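## Task

Set the blue wire down on the table on its own, with at least a hand's width of clearance from all the other wires. None of the wires may be left dangling over the table edge, or the task may count as failed.

## Robot and tools

Robot: two arms, left_arm and right_arm, each with a two-finger parallel gripper and a wrist camera. The calibrated bases sit at about (0, +0.273, -0.010) m for left_arm and (0, -0.282, -0.014) m for right_arm.

Scene frame: origin at table-top height, halfway between the two nominal bases, roughly 5 to 10 cm back from the near table edge. +x points out over the table, +z up, and left_arm is on the +y side. Image left and right do not match arm names. Reported hand positions (metres) and quaternions (wxyz) are in this frame. They can be off by a few centimetres, more at long reach. Each gripper's fingers point along its own +z and open and close along its own y. end_effector_position is the point between the pads, about 1 cm short of the fingertips.

The 14-number row used by execute_actions and move: seven numbers for left_arm (dx, dy, dz, rx, ry, rz, opening), then seven in the same order for right_arm. Every row has all 14 numbers, even when one arm stays still, and each lies in [-1, 1]. dx to rz are offsets, not poses. They are measured from that arm's Hand target as it stood when the action or move began, along that Hand target's own axes. 1.0 equals 0.6 m of travel or 180 degrees of turn, and rx, ry, rz form a single rotation vector. All six at 0 re-commands the current Hand target. Sending the same offset again moves the arm further. Opening is absolute, not an offset: +1 fully open (0.093 m), -1 closed. A 0 there is a real command, so repeat the present opening to leave a gripper as it is.

execute_actions(actions, cameras): actions is a list of actions; each action is a list of up to 15 rows, one per 1/30 s step. A short action repeats its final row to fill 15 steps. Every row in an action counts from the action's starting Hand target, not from the row before. cameras lists names to show; images come back automatically only with an empty actions list. An empty list also reports the scene number and task.

move(target, speed, blend, opening_speed, grip_force, blocking, cameras): drives each gripper in a straight line toward its offset. target is one 14-number row or a list of up to 15 rows, all offsets from the same starting Hand targets. speed is in m/s, 0.002 to 2.9, default 0.25 (turning up to twice that in rad/s); one value or one per target. blend, in metres, rounds corners between listed targets; 0 stops at each. opening_speed is the rate of change of the commanded opening per second on the -1..+1 scale, at least 0.2. grip_force is newtons per pad, 10 to 50, one value or one per arm; it persists, and lower values close slowly. blocking=false returns after about 0.5 s while motion continues. A move lasts at most 10 s of path. Paths do not avoid obstacles or the other arm. The result adds a move: line giving the ending (done, off_target, moving, held, fault) and limits (paced means the sent pose was clipped; held means steps were withheld). done means within 10 mm and 2 degrees; neither done nor off_target tells you about contact.

wait(seconds 0 to 10, cameras) lets time pass holding commands. stop(cameras) brakes a running move. zoom_image(camera, region [x0, y0, x1, y1] in pixels, at most 504 by 504) magnifies the latest image from one camera. read_manual gives licence text only. finished_scene(scene) ends the scene for good; make no further call in that reply.

Cameras: cam_head_left, cam_head_right (fixed on a beam behind the arms), cam_high, cam_low, cam_left_wrist, cam_right_wrist (896x504; the others are 504x504).

Result lines: Hand target is the last commanded pose after clipping, and next offsets start from it. The gripper often settles short of it; a further move, even all zeros, asks again, or send the remaining gap as an offset. grip_measured is the gripper motor on the opening scale: pads meet near -0.94, adding about 0.0208 per millimetre of object width, with a fixed bias of up to +0.02. To hold, keep sending the closing number; to release, send well above the width reading. Joint positions end with the finger gap in metres. Joint torques have offsets and noise; joints 1 to 3 wrap at ±28 N m. Tool commands show present commands. Motor temperatures, a MOTOR HOT line from 75 °C, and a fault at 90 °C that folds the arm away for the rest of the scene; at 100 °C the arm collapses.

Control notes: orientation is clipped each step to within 40 degrees of the measured one. Weight and friction can leave the gripper low, short or tilted, and small moves may not happen or may drift sideways, so check position and tilt after moves. Avoid paths near an arm's own base, which can flip the shoulder; go around it.

Avoid: letting any wire fall or hang off the table, releasing things while they move, fast contacts and hard presses (speed and overshoot past contact both raise force), any contact between the two arms or closing a gripper on the other's fingers, striking the bar, plate (up to about 3 cm above the table) and low rail near the bases, straining the wrist camera cables, and prolonged stretched or blocked poses that heat motors. Objects may occasionally be nudged by outside pushes.

Each tool is called as name(argument=value, ...), one argument or row to a line, values as JSON.

## Session

execute_actions(
  actions=[],
)

Scene clock: 0.00 s.
left_arm: end_effector_position=(+0.3857, +0.2488, +0.3810) grip_measured=+1.000 end_effector_quat_wxyz=(+0.697, +0.023, +0.716, +0.000) | right_arm: end_effector_position=(+0.2940, +0.0414, +0.2595) grip_measured=-0.926 end_effector_quat_wxyz=(-0.429, +0.545, -0.549, -0.467)
Joint positions: left_arm=[0 1.047 1.047 0 0 0 0.093] | right_arm=[0.538 1.633 1.201 -0.041 -1.08 -0.349 0.001]
Joint velocities: within noise
Joint torques (N m): no reading
Motor temperatures (°C): left_arm=[25 40 29 41 23 23 25] | right_arm=[28 33 32 34 22 22 23]
Heat: left arm: 41 °C; right arm: 34 °C.
Hand target: left_arm +0.3839, +0.2496, +0.3848; +0.700, +0.021, +0.714, +0.001 | right_arm +0.2945, +0.0416, +0.2661; -0.436, +0.546, -0.544, -0.465
Tool commands: left_gripper/opening=+1.0 right_gripper/opening=-0.931583

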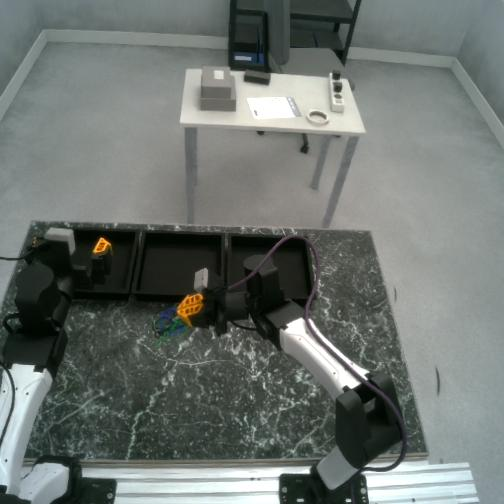

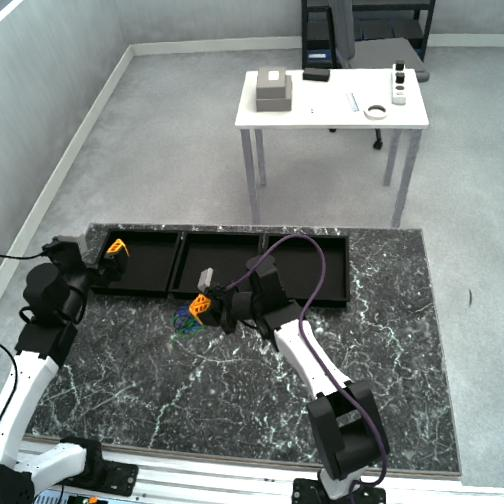

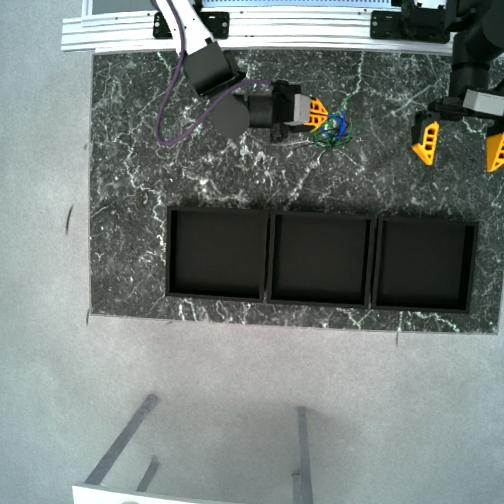

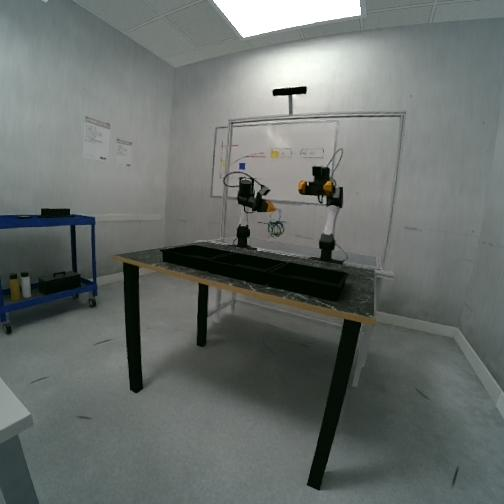

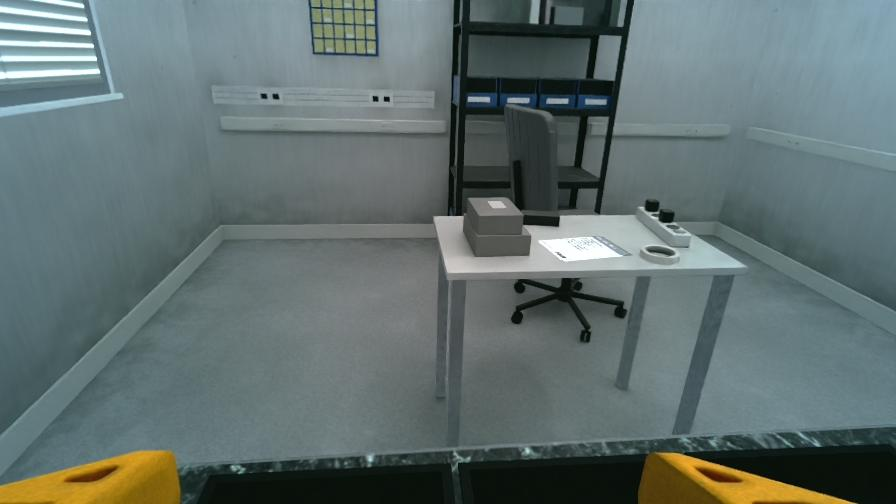

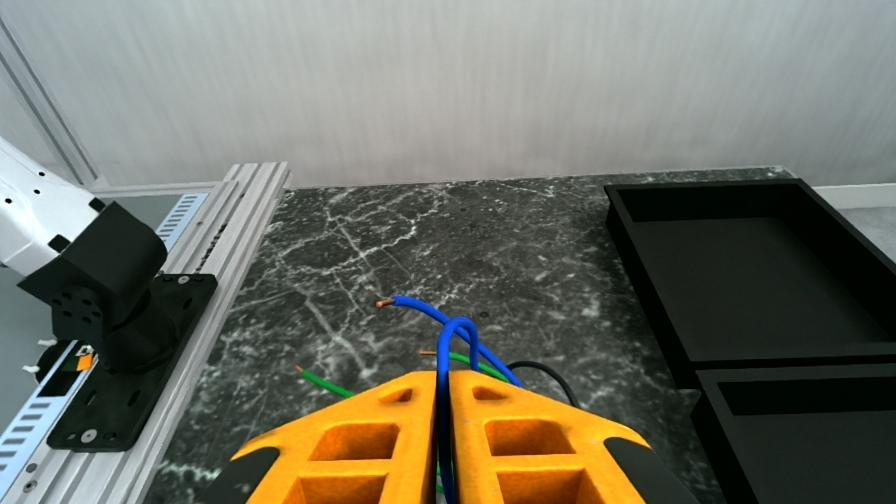

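zoom_image(
  camera="cam_right_wrist",
  region=[260, 270, 620, 504],
)

zoom_image(
  camera="cam_low",
  region=[220, 160, 350, 280],
)

zoom_image(
  camera="cam_high",
  region=[260, 60, 400, 180],
)

zoom_image(
  camera="cam_head_right",
  region=[140, 250, 260, 360],
)

Scaled by 1.400.

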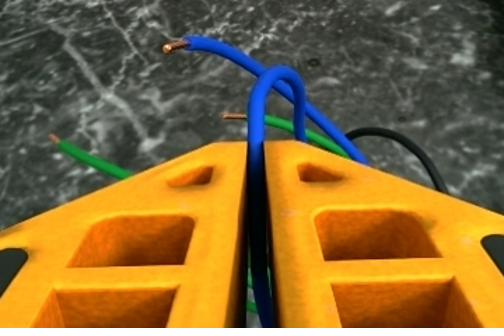

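Scaled by 3.877.

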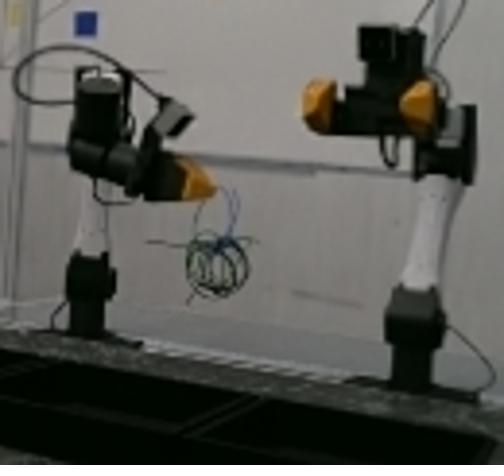

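Scaled by 3.600.

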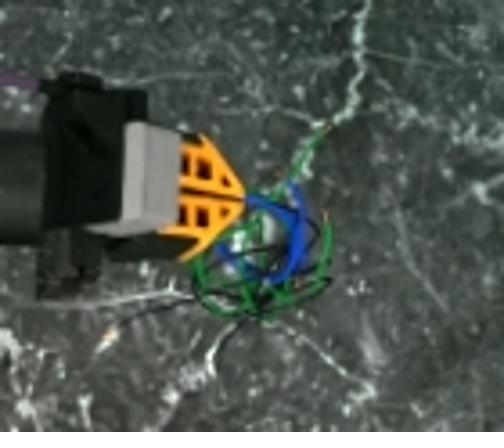

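Scaled by 4.200.

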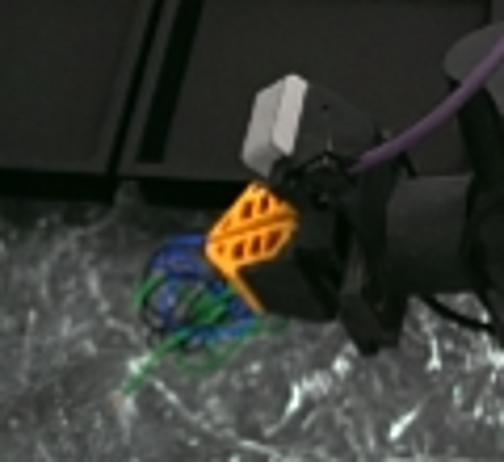

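move(
  target=[0.298, -0.174, -0.153, 0.194, -0.006, 0.004, 1.0, -0.005, -0.2, -0.007, 0, 0, 0, -1.0],
  speed=0.15,
  cameras=["cam_left_wrist", "cam_high", "cam_right_wrist", "cam_head_left"],
)

Scene clock: 164.90 s.
left_arm: end_effector_position=(+0.2879, +0.1559, +0.2080) grip_measured=+1.000 end_effector_quat_wxyz=(+0.669, +0.227, +0.677, -0.207) | right_arm: end_effector_position=(+0.4092, +0.0412, +0.2661) grip_measured=-0.979 end_effector_quat_wxyz=(-0.433, +0.541, -0.550, -0.466)
Joint positions: left_arm=[-0.051 0.768 0.237 0.554 0.541 0 0.093] | right_arm=[0.419 2.039 1.757 -0.297 -1.175 -0.47 0]
Joint torques (N m): left_arm=[-0.01 -0.75 5.93 2.48 0.12 0.16] | right_arm=[-0.58 -10.03 12.36 1.54 -0.41 -0.18]
Motor temperatures (°C): left_arm=[24 40 40 51 22 22 23] | right_arm=[28 40 41 41 22 21 23]
Heat: left arm: 51 °C; right arm: 41 °C.
Hand target: left_arm +0.2856, +0.1535, +0.2048; +0.668, +0.235, +0.675, -0.209 | right_arm +0.4146, +0.0414, +0.2664; -0.436, +0.546, -0.544, -0.464
Off the commanded pose: left_arm 0.005 m, 1 deg | right_arm 0.005 m, 1 deg.
move: done
camera_calibration:
cam_left_wrist: T_world_to_cam=[[-0.625645, -0.779783, 0.0225057, 0.292153], [-0.283888, 0.200711, -0.937615, 0.29442], [0.726619, -0.593004, -0.346945, 0.0409102], [0, 0, 0, 1]] pos_world=[0.236641, 0.192982, 0.283672]
cam_right_wrist: T_world_to_cam=[[0.99826, 0.000918637, -0.0589613, -0.394472], [-0.0448511, -0.637319, -0.769294, 0.283281], [-0.0382838, 0.770599, -0.636169, 0.240344], [0, 0, 0, 1]] pos_world=[0.415692, -0.00430647, 0.347567]
Images, in order (width x height): cam_head_left 504x504, cam_high 504x504, cam_left_wrist 896x504, cam_right_wrist 896x504.

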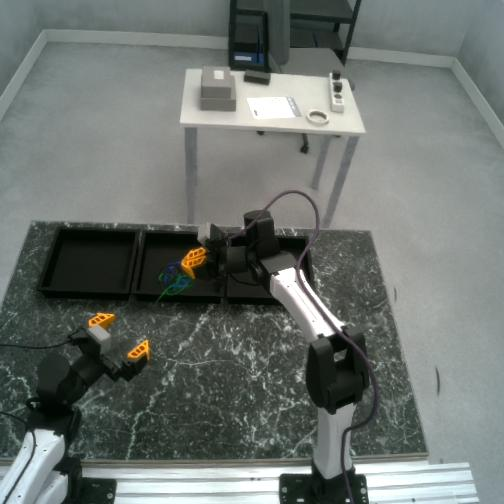

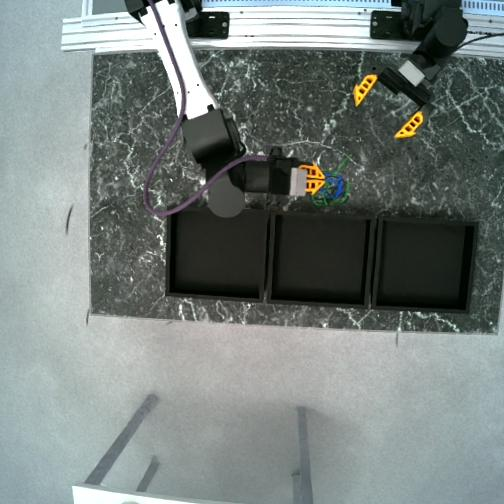

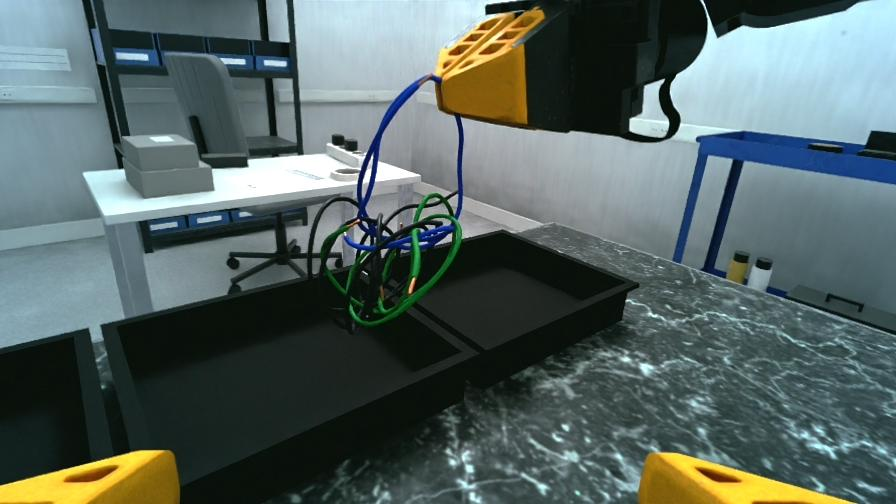

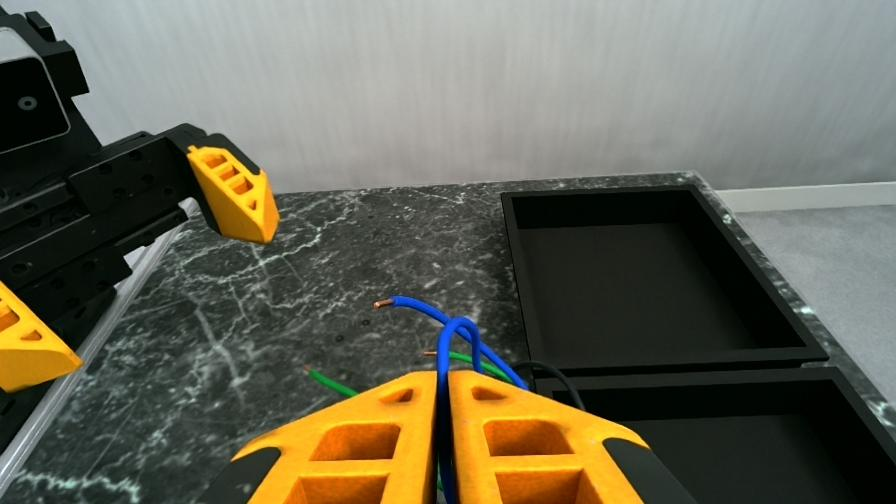

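zoom_image(
  camera="cam_left_wrist",
  region=[280, 60, 500, 350],
)

zoom_image(
  camera="cam_left_wrist",
  region=[300, 180, 480, 340],
)

Scaled by 1.738.

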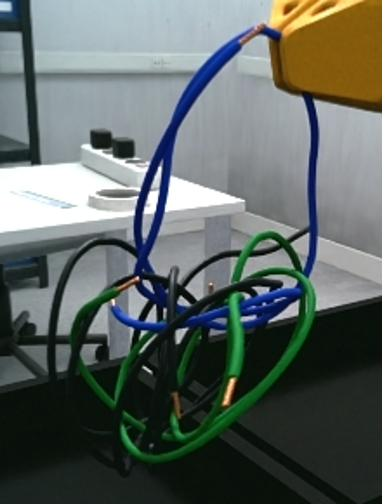

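Scaled by 2.800.

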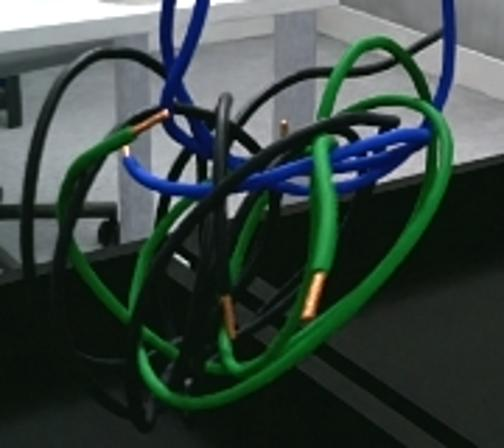

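move(
  target=[-0.006, -0.052, -0.0045, 0, 0.215, 0, 1.0, 0.1875, 0.103, 0.022, 0, 0, 0, -1.0],
  speed=0.12,
  cameras=["cam_left_wrist", "cam_high", "cam_head_left", "cam_head_right"],
)

Scene clock: 277.67 s.
left_arm: end_effector_position=(+0.2637, +0.1294, +0.2025) grip_measured=+1.000 end_effector_quat_wxyz=(+0.406, +0.287, +0.858, -0.128) | right_arm: end_effector_position=(+0.3515, +0.0289, +0.1357) grip_measured=-0.979 end_effector_quat_wxyz=(-0.413, +0.538, -0.561, -0.475)
Joint positions: left_arm=[-0.334 0.9 0.868 -0.637 0.214 0.17 0.093] | right_arm=[0.438 1.979 1.146 0.218 -1.169 -0.458 0]
Joint torques (N m): left_arm=[-0.13 -1.06 8.85 2 -0.02 0.18] | right_arm=[0.47 -14.65 7.64 1.92 -0.24 0.07]
Motor temperatures (°C): left_arm=[24 37 35 54 22 22 22] | right_arm=[27 42 46 36 22 21 23]
Heat: left arm: 54 °C; right arm: 46 °C.
Hand target: left_arm +0.2649, +0.1300, +0.2075; +0.406, +0.291, +0.858, -0.119 | right_arm +0.3497, +0.0313, +0.1553; -0.436, +0.546, -0.544, -0.465
Off the commanded pose: left_arm 0.005 m, 1 deg | right_arm 0.020 m, 4 deg.
move: off_target (right_arm)
camera_calibration:
cam_left_wrist: T_world_to_cam=[[-0.6052, -0.79421, 0.0544382, 0.246479], [-0.697167, 0.495756, -0.517865, 0.273538], [0.384305, -0.351364, -0.853729, 0.202543], [0, 0, 0, 1]] pos_world=[0.262033, 0.131314, 0.301155]
Images, in order (width x height): cam_head_left 504x504, cam_head_right 504x504, cam_high 504x504, cam_left_wrist 896x504.

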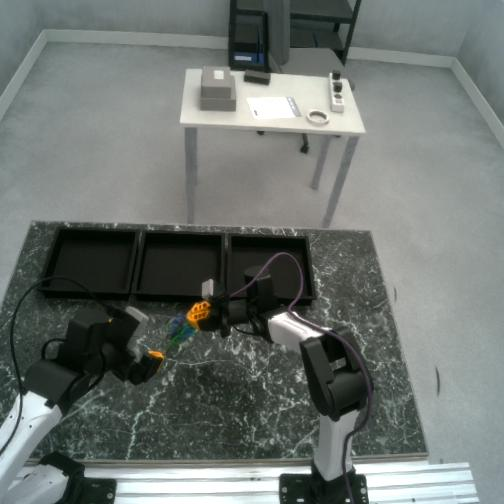

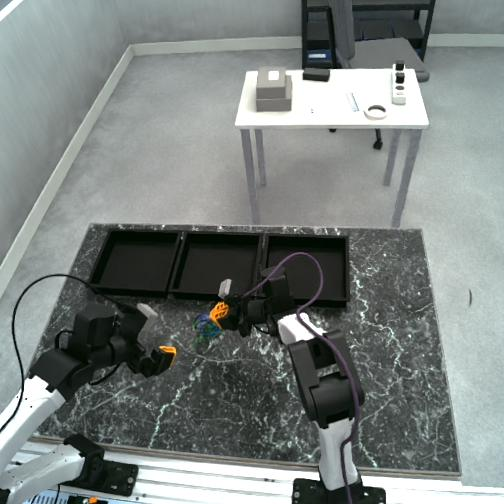

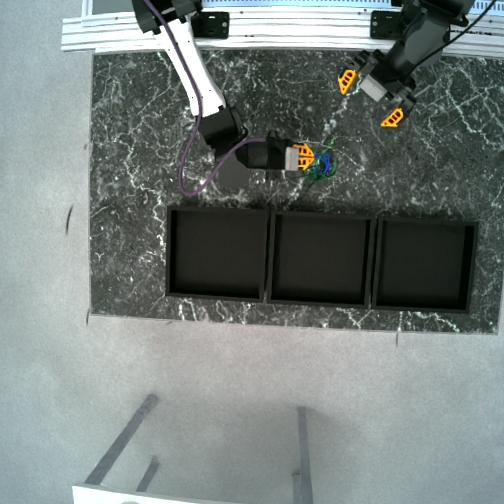

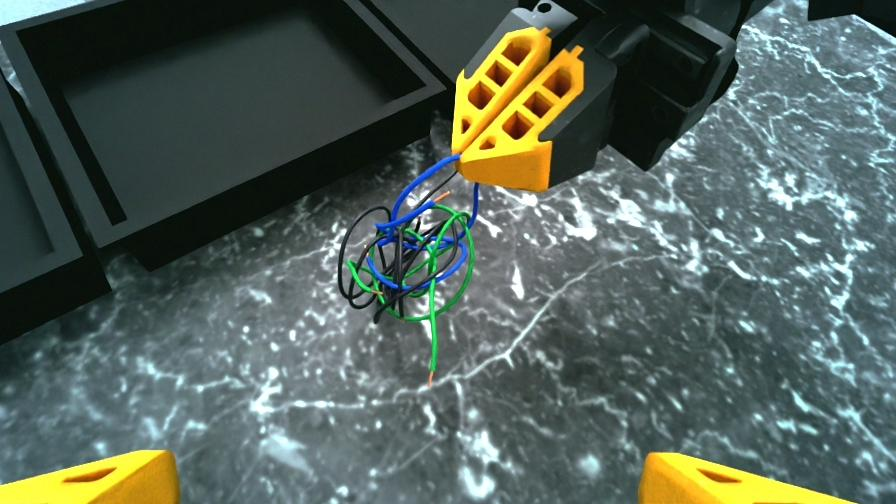

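zoom_image(
  camera="cam_left_wrist",
  region=[320, 140, 520, 400],
)

zoom_image(
  camera="cam_left_wrist",
  region=[330, 180, 490, 330],
)

Scaled by 1.938.

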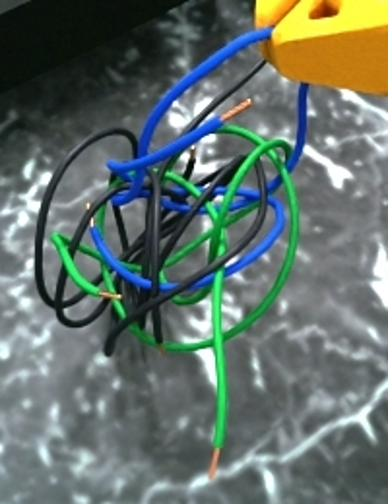

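Scaled by 3.150.

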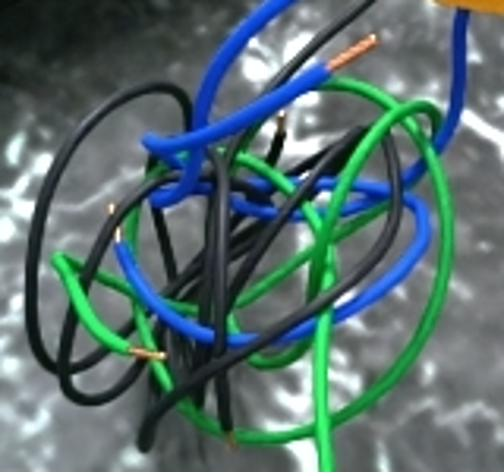

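wait(
  seconds=0,
  cameras=["cam_low", "cam_head_right", "cam_left_wrist"],
)

zoom_image(
  camera="cam_low",
  region=[220, 180, 350, 280],
)

zoom_image(
  camera="cam_head_right",
  region=[150, 270, 280, 380],
)

Scene clock: 333.20 s.
left_arm: end_effector_position=(+0.2637, +0.1295, +0.2025) grip_measured=+1.000 end_effector_quat_wxyz=(+0.406, +0.287, +0.858, -0.128) | right_arm: end_effector_position=(+0.3515, +0.0289, +0.1357) grip_measured=-0.979 end_effector_quat_wxyz=(-0.413, +0.538, -0.560, -0.475)
Joint positions: left_arm=[-0.334 0.9 0.868 -0.637 0.213 0.17 0.093] | right_arm=[0.438 1.979 1.146 0.218 -1.169 -0.458 0]
Joint torques (N m): left_arm=[-0.13 -1.06 8.85 2 -0.03 0.18] | right_arm=[0.49 -14.65 7.65 1.92 -0.24 0.06]
Motor temperatures (°C): left_arm=[24 36 44 50 22 22 22] | right_arm=[27 55 39 38 22 21 23]
Heat: left arm: 50 °C; right arm: 55 °C.
Hand target: left_arm +0.2649, +0.1300, +0.2076; +0.406, +0.291, +0.858, -0.119 | right_arm +0.3497, +0.0313, +0.1553; -0.436, +0.546, -0.544, -0.464
Tool commands: left_gripper/opening=+1.0 right_gripper/opening=-1.0
Off the commanded pose: left_arm 0.005 m, 1 deg | right_arm 0.020 m, 4 deg.
camera_calibration:
cam_left_wrist: T_world_to_cam=[[-0.604966, -0.794404, 0.0542011, 0.246595], [-0.697254, 0.495651, -0.517849, 0.27352], [0.384517, -0.351073, -0.853753, 0.202492], [0, 0, 0, 1]] pos_world=[0.262033, 0.131415, 0.301155]
Images, in order (width x height): cam_head_right 504x504, cam_low 504x504, cam_left_wrist 896x504.

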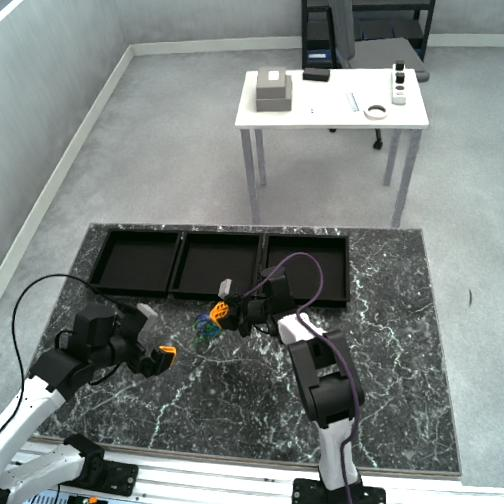

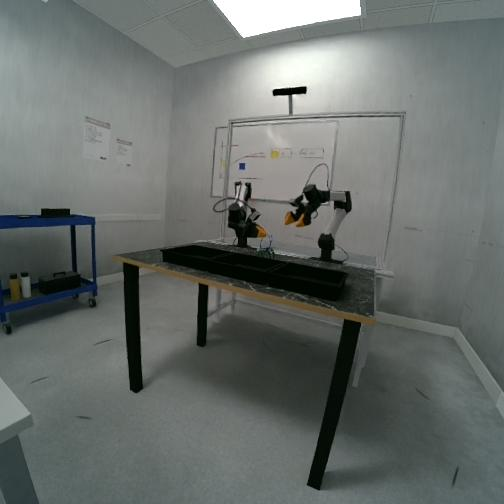

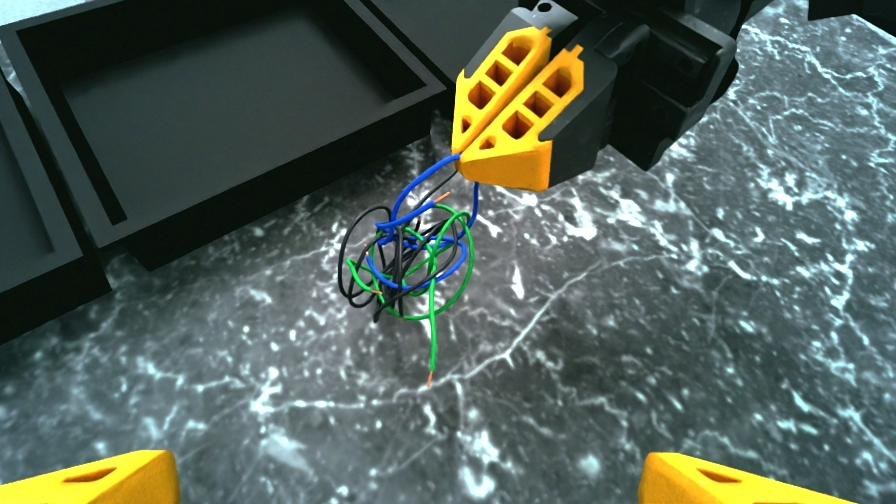

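Scaled by 3.877.

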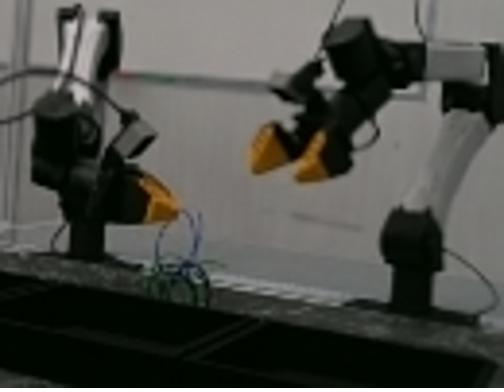

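Scaled by 3.877.

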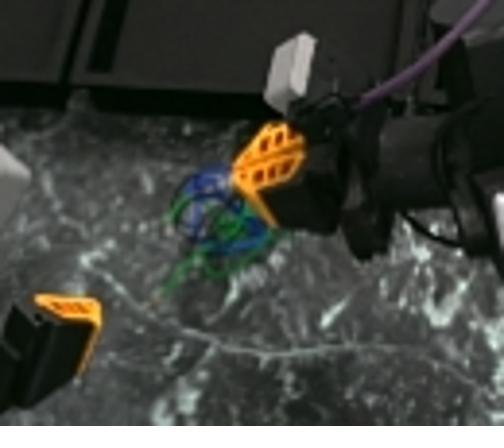

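move(
  target=[0.058, 0.045, 0.0855, -0.03, -0.139, -0.025, 1.0, -0.108, -0.072, -0.0245, 0, 0, 0, -1.0],
  speed=0.12,
  cameras=["cam_left_wrist", "cam_high"],
)

zoom_image(
  camera="cam_left_wrist",
  region=[280, 60, 560, 400],
)

Scene clock: 413.80 s.
left_arm: end_effector_position=(+0.2964, +0.1420, +0.1546) grip_measured=+1.000 end_effector_quat_wxyz=(+0.595, +0.210, +0.761, -0.150) | right_arm: end_effector_position=(+0.3895, +0.0308, +0.2168) grip_measured=-0.979 end_effector_quat_wxyz=(-0.430, +0.541, -0.552, -0.467)
Joint positions: left_arm=[-0.256 0.846 0.269 0.361 0.227 0.057 0.093] | right_arm=[0.412 1.979 1.482 -0.102 -1.182 -0.484 0]
Joint torques (N m): left_arm=[0.9 -0.75 5.85 2.65 0.13 -0.11] | right_arm=[-0.68 -10.04 12.05 1.51 -0.42 -0.19]
Motor temperatures (°C): left_arm=[24 36 46 49 22 21 22] | right_arm=[27 60 38 39 22 21 23]
Heat: left arm: 49 °C; right arm: 60 °C.
Hand target: left_arm +0.2957, +0.1430, +0.1487; +0.591, +0.205, +0.765, -0.155 | right_arm +0.3949, +0.0304, +0.2204; -0.436, +0.546, -0.544, -0.465
Off the commanded pose: left_arm 0.006 m, 1 deg | right_arm 0.007 m, 1 deg.
move: done
camera_calibration:
cam_left_wrist: T_world_to_cam=[[-0.532983, -0.84545, 0.0338256, 0.268012], [-0.48038, 0.269445, -0.834646, 0.282127], [0.696538, -0.461101, -0.549747, 0.0294583], [0, 0, 0, 1]] pos_world=[0.257855, 0.164157, 0.242605]
Images, in order (width x height): cam_high 504x504, cam_left_wrist 896x504.

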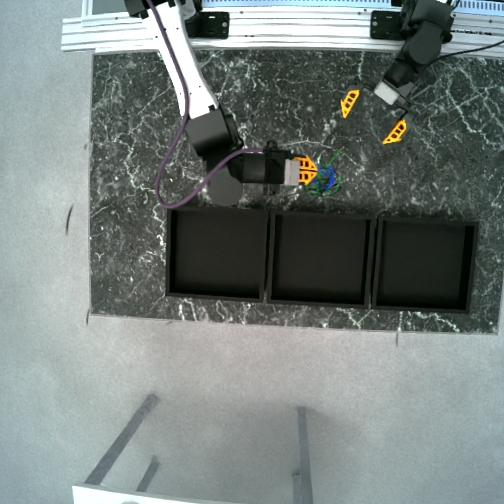

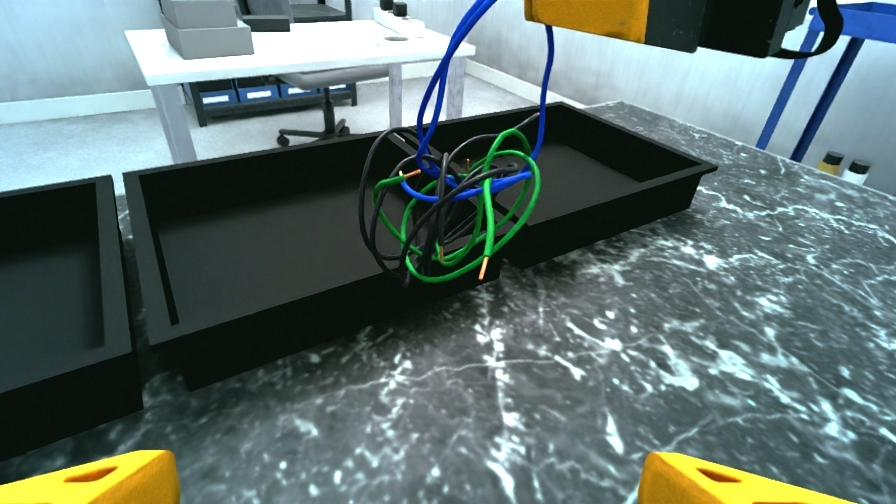

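Scaled by 1.482.

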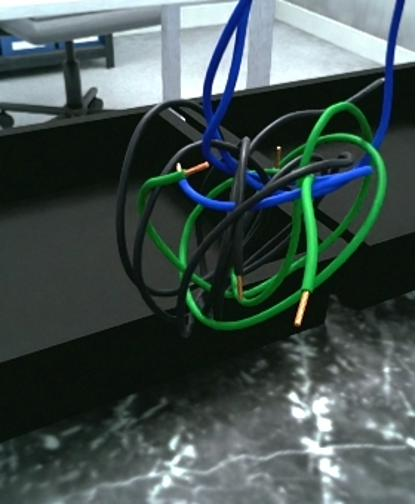

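move(
  target=[0.0, -0.0167, 0.15, 0, 0, 0, 1.0, 0, 0, 0, 0, 0, 0, -1.0],
  speed=0.1,
  cameras=["cam_left_wrist", "cam_right_wrist", "cam_high"],
)

Scene clock: 470.23 s.
left_arm: end_effector_position=(+0.3603, +0.0926, +0.1214) grip_measured=+1.000 end_effector_quat_wxyz=(+0.585, +0.215, +0.767, -0.156) | right_arm: end_effector_position=(+0.3894, +0.0308, +0.2168) grip_measured=-0.979 end_effector_quat_wxyz=(-0.430, +0.541, -0.552, -0.467)
Joint positions: left_arm=[-0.374 1.409 0.423 0.752 0.128 0.028 0.093] | right_arm=[0.412 1.979 1.482 -0.102 -1.182 -0.484 0]
Joint torques (N m): left_arm=[-0.05 -3.33 7.38 2.65 -0.15 -0.11] | right_arm=[-0.68 -10.06 12.07 1.52 -0.42 -0.18]
Motor temperatures (°C): left_arm=[24 35 40 52 22 21 22] | right_arm=[27 51 44 39 22 21 23]
Heat: left arm: 52 °C; right arm: 51 °C.
Hand target: left_arm +0.3664, +0.0912, +0.1258; +0.591, +0.205, +0.765, -0.155 | right_arm +0.3949, +0.0304, +0.2204; -0.436, +0.546, -0.544, -0.464
Off the commanded pose: left_arm 0.008 m, 1 deg | right_arm 0.007 m, 1 deg.
move: done
camera_calibration:
cam_left_wrist: T_world_to_cam=[[-0.544036, -0.83788, 0.0445241, 0.263291], [-0.496681, 0.278818, -0.82193, 0.301869], [0.676264, -0.469273, -0.567846, -0.0458198], [0, 0, 0, 1]] pos_world=[0.324159, 0.114938, 0.210374]
cam_right_wrist: T_world_to_cam=[[0.997898, 0.00293825, -0.0647437, -0.376309], [-0.0479012, -0.639468, -0.767324, 0.238742], [-0.0436561, 0.768812, -0.637982, 0.218872], [0, 0, 0, 1]] pos_world=[0.396509, -0.0144979, 0.298466]
Images, in order (width x height): cam_high 504x504, cam_left_wrist 896x504, cam_right_wrist 896x504.

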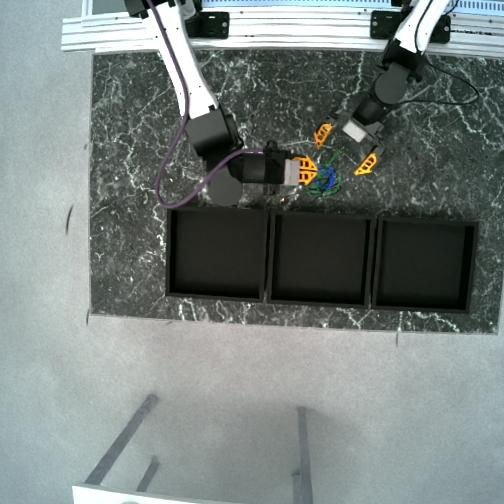

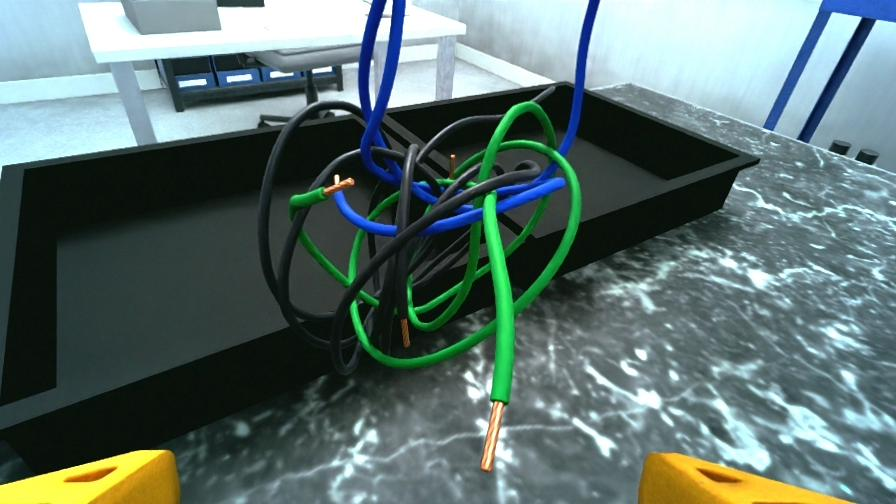

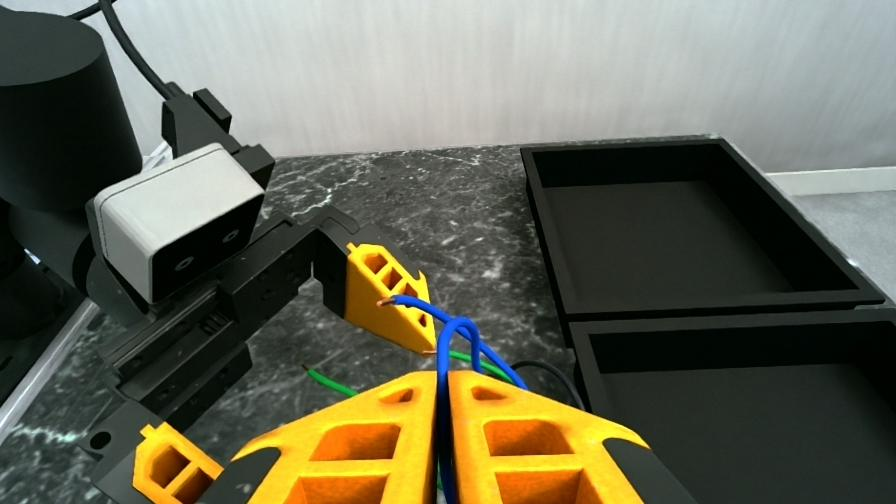

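move(
  target=[-0.0333, 0.0083, 0.075, 0, 0, 0, 1.0, 0, 0, 0, 0, 0, 0, -1.0],
  speed=0.08,
  cameras=["cam_left_wrist", "cam_right_wrist", "cam_head_left"],
)

Scene clock: 504.60 s.
left_arm: end_effector_position=(+0.4067, +0.0725, +0.1380) grip_measured=+1.000 end_effector_quat_wxyz=(+0.597, +0.213, +0.757, -0.157) | right_arm: end_effector_position=(+0.3894, +0.0308, +0.2168) grip_measured=-0.979 end_effector_quat_wxyz=(-0.430, +0.541, -0.552, -0.467)
Joint positions: left_arm=[-0.374 1.567 0.621 0.743 0.126 0.028 0.093] | right_arm=[0.412 1.979 1.482 -0.102 -1.182 -0.484 0]
Joint torques (N m): left_arm=[-0.14 -4.53 7.46 2.39 -0.13 -0.11] | right_arm=[-0.68 -10.04 12.07 1.52 -0.42 -0.18]
Heat: left arm: 53 °C; right arm: 50 °C.
Hand target: left_arm +0.4110, +0.0714, +0.1338; +0.591, +0.205, +0.765, -0.155 | right_arm +0.3949, +0.0304, +0.2204; -0.436, +0.546, -0.544, -0.464
Off the commanded pose: left_arm 0.006 m, 2 deg | right_arm 0.007 m, 1 deg.
move: done
camera_calibration:
cam_left_wrist: T_world_to_cam=[[-0.544527, -0.837844, 0.0388307, 0.272067], [-0.472563, 0.268219, -0.83949, 0.33752], [0.692946, -0.475475, -0.541986, -0.0870243], [0, 0, 0, 1]] pos_world=[0.367951, 0.0960427, 0.225614]
cam_right_wrist: T_world_to_cam=[[0.997898, 0.00293825, -0.0647437, -0.376309], [-0.0479012, -0.639468, -0.767324, 0.238742], [-0.0436561, 0.768812, -0.637982, 0.218872], [0, 0, 0, 1]] pos_world=[0.396509, -0.0144979, 0.298466]
Images, in order (width x height): cam_head_left 504x504, cam_left_wrist 896x504, cam_right_wrist 896x504.

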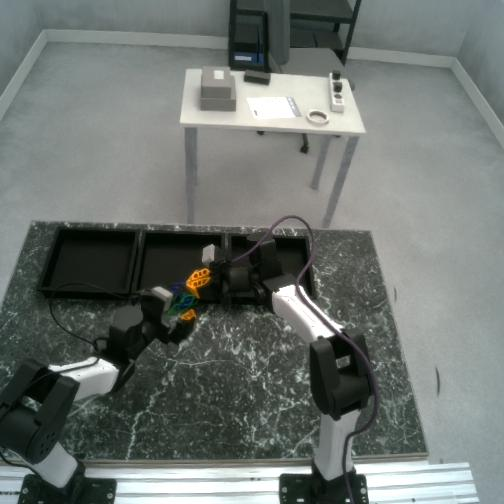

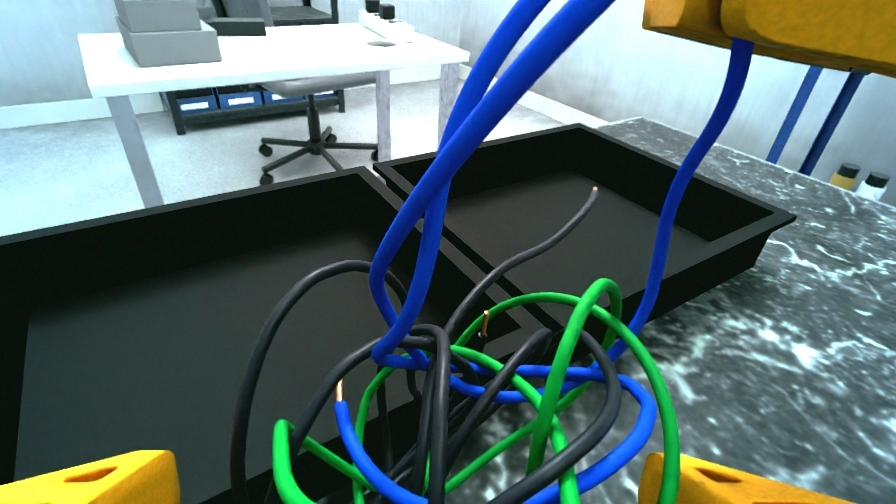

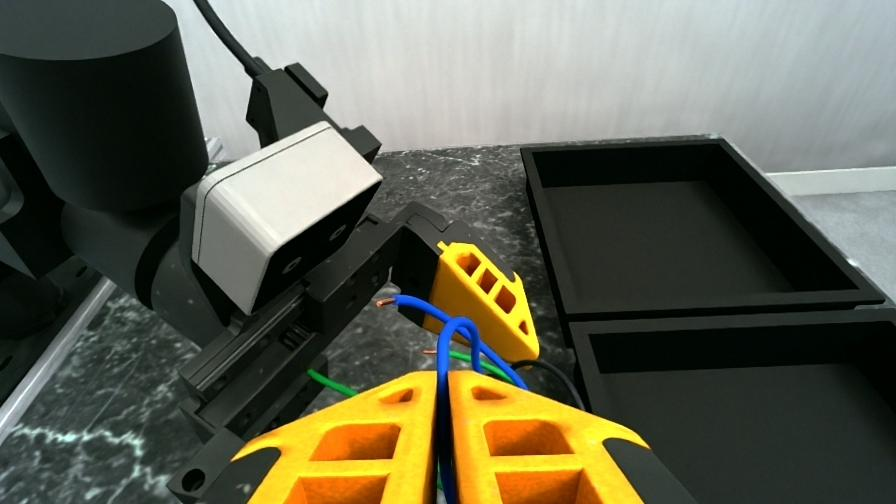

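move(
  target=[
    [0.0317, -0.0133, 0.0, 0, 0, 0, 1.0, 0, 0, 0, 0, 0, 0, -1.0],
    [0.0317, -0.0133, 0.02, 0, 0, 0, 1.0, 0, 0, 0, 0, 0, 0, -1.0],
  ],
  speed=0.06,
  blend=0.005,
  cameras=["cam_left_wrist", "cam_right_wrist", "cam_head_left"],
)

zoom_image(
  camera="cam_left_wrist",
  region=[160, 170, 660, 504],
)

Scene clock: 545.23 s.
left_arm: end_effector_position=(+0.4069, +0.0627, +0.1097) grip_measured=+1.000 end_effector_quat_wxyz=(+0.585, +0.215, +0.766, -0.156) | right_arm: end_effector_position=(+0.3894, +0.0308, +0.2168) grip_measured=-0.979 end_effector_quat_wxyz=(-0.430, +0.541, -0.552, -0.467)
Joint positions: left_arm=[-0.405 1.664 0.61 0.823 0.097 0.022 0.093] | right_arm=[0.412 1.979 1.482 -0.102 -1.182 -0.484 0]
Joint torques (N m): left_arm=[-0.02 -5.07 7.17 2.65 -0.14 -0.11] | right_arm=[-0.66 -10.06 12.07 1.52 -0.42 -0.18]
Heat: left arm: 52 °C; right arm: 49 °C.
Hand target: left_arm +0.4130, +0.0612, +0.1123; +0.591, +0.205, +0.765, -0.155 | right_arm +0.3949, +0.0304, +0.2204; -0.436, +0.546, -0.544, -0.465
Off the commanded pose: left_arm 0.007 m, 1 deg | right_arm 0.007 m, 1 deg.
move: done
camera_calibration:
cam_left_wrist: T_world_to_cam=[[-0.544535, -0.837591, 0.0438417, 0.26447], [-0.494947, 0.278696, -0.823017, 0.323083], [0.677133, -0.469861, -0.566323, -0.0984091], [0, 0, 0, 1]] pos_world=[0.370558, 0.0852375, 0.198577]
cam_right_wrist: T_world_to_cam=[[0.997879, 0.00295237, -0.0650256, -0.376225], [-0.0481023, -0.639584, -0.767215, 0.238711], [-0.0438544, 0.768716, -0.638085, 0.218916], [0, 0, 0, 1]] pos_world=[0.39651, -0.0144975, 0.298366]
Images, in order (width x height): cam_head_left 504x504, cam_left_wrist 896x504, cam_right_wrist 896x504.

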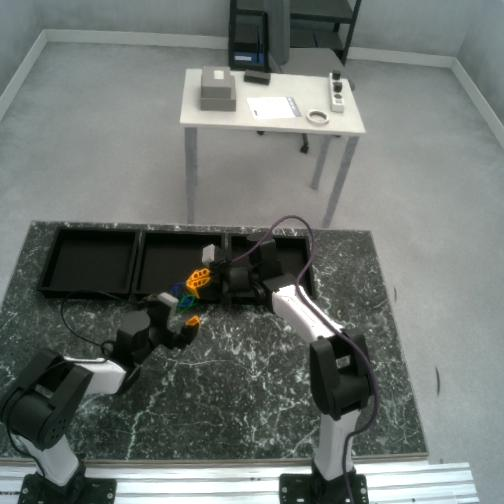

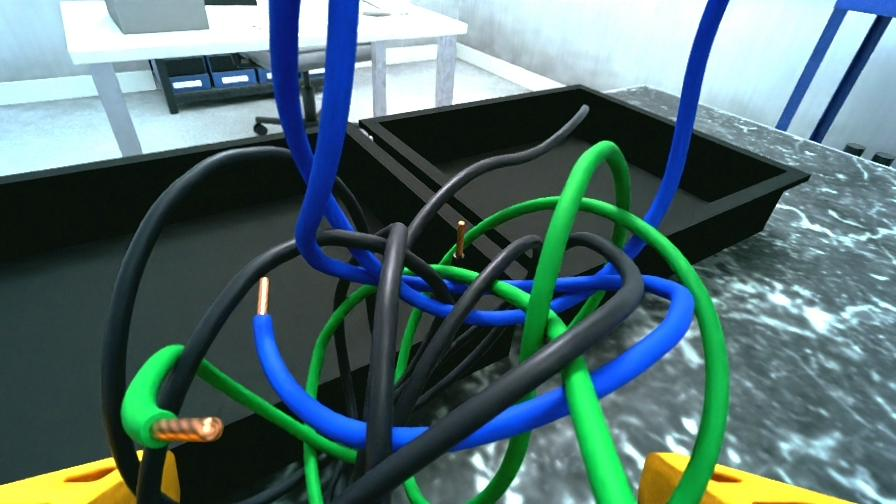

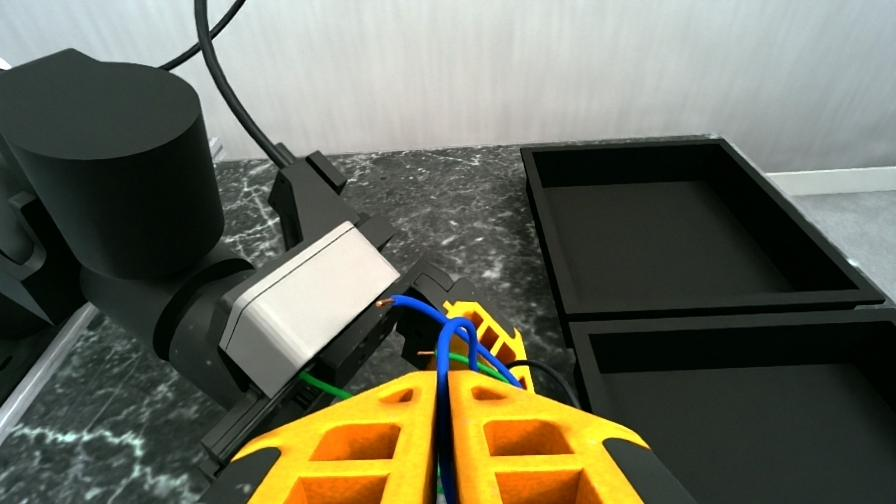

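Scaled by 1.008.

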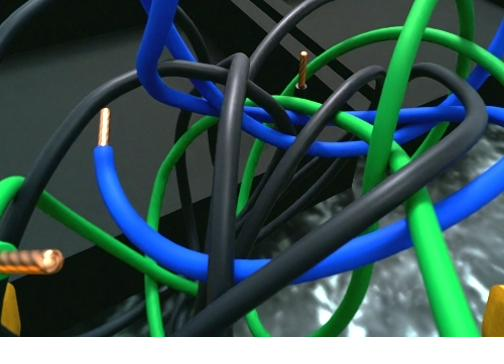

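move(
  target=[
    [0.0133, 0, 0.0, 0, 0, 0, 1.0, 0, 0, 0, 0, 0, 0, -1.0],
    [0.0133, 0, 0.0, 0, 0, 0, -1.0, 0, 0, 0, 0, 0, 0, -1.0],
  ],
  speed=0.06,
  opening_speed=0.6,
  grip_force=[40, 50],
  cameras=["cam_left_wrist", "cam_right_wrist", "cam_head_left"],
)

zoom_image(
  camera="cam_left_wrist",
  region=[160, 170, 660, 504],
)

Scene clock: 586.23 s.
left_arm: end_effector_position=(+0.4095, +0.0618, +0.1103) grip_measured=-0.924 end_effector_quat_wxyz=(+0.594, +0.213, +0.760, -0.157) | right_arm: end_effector_position=(+0.3893, +0.0308, +0.2168) grip_measured=-0.979 end_effector_quat_wxyz=(-0.430, +0.541, -0.552, -0.467)
Joint positions: left_arm=[-0.405 1.685 0.61 0.865 0.095 0.021 0.001] | right_arm=[0.412 1.979 1.482 -0.102 -1.183 -0.484 0]
Joint torques (N m): left_arm=[-0.01 -5 5.64 2.67 -0.12 -0.1] | right_arm=[-0.68 -10.04 12.07 1.52 -0.41 -0.18]
Motor temperatures (°C): left_arm=[23 39 42 56 22 21 21] | right_arm=[26 48 47 38 22 21 23]
Heat: left arm: 56 °C; right arm: 48 °C.
Hand target: left_arm +0.4113, +0.0622, +0.1046; +0.591, +0.205, +0.765, -0.155 | right_arm +0.3949, +0.0304, +0.2204; -0.436, +0.546, -0.544, -0.465
Off the commanded pose: left_arm 0.006 m, 1 deg | right_arm 0.007 m, 1 deg.
grip_force (N): 40, 50
move: done
camera_calibration:
cam_left_wrist: T_world_to_cam=[[-0.544017, -0.838079, 0.0408484, 0.265303], [-0.479626, 0.270654, -0.834689, 0.320711], [0.688479, -0.473677, -0.549205, -0.106615], [0, 0, 0, 1]] pos_world=[0.371553, 0.085042, 0.198303]
cam_right_wrist: T_world_to_cam=[[0.997867, 0.00363038, -0.0651802, -0.376059], [-0.0478032, -0.63933, -0.767445, 0.238736], [-0.0444578, 0.768924, -0.637792, 0.21913], [0, 0, 0, 1]] pos_world=[0.396411, -0.0144979, 0.298465]
Images, in order (width x height): cam_head_left 504x504, cam_left_wrist 896x504, cam_right_wrist 896x504.

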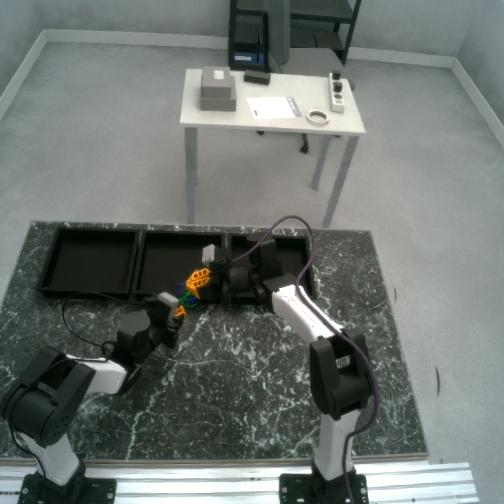

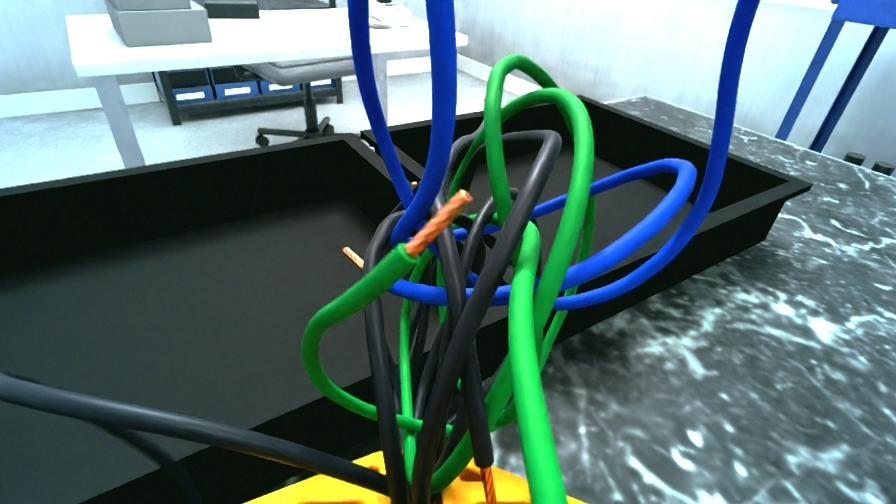

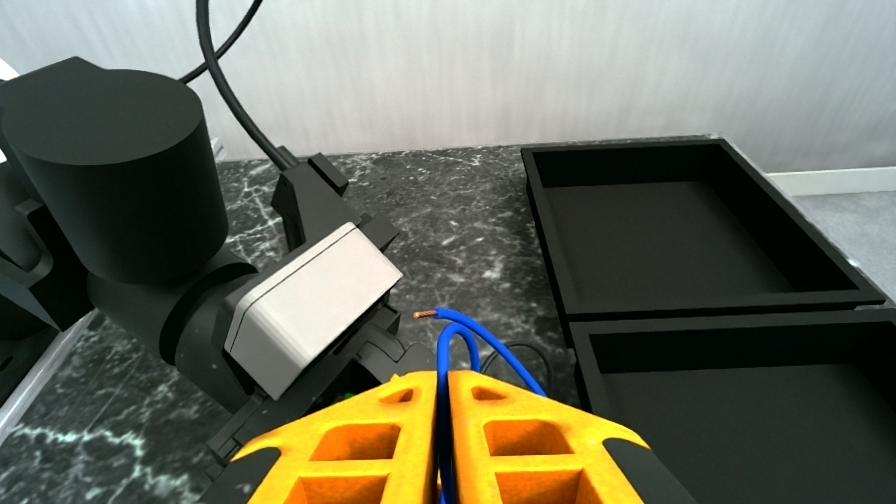

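Scaled by 1.008.

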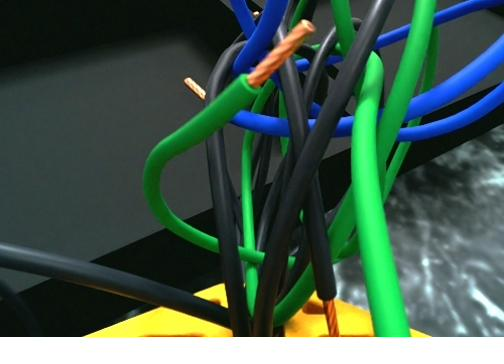

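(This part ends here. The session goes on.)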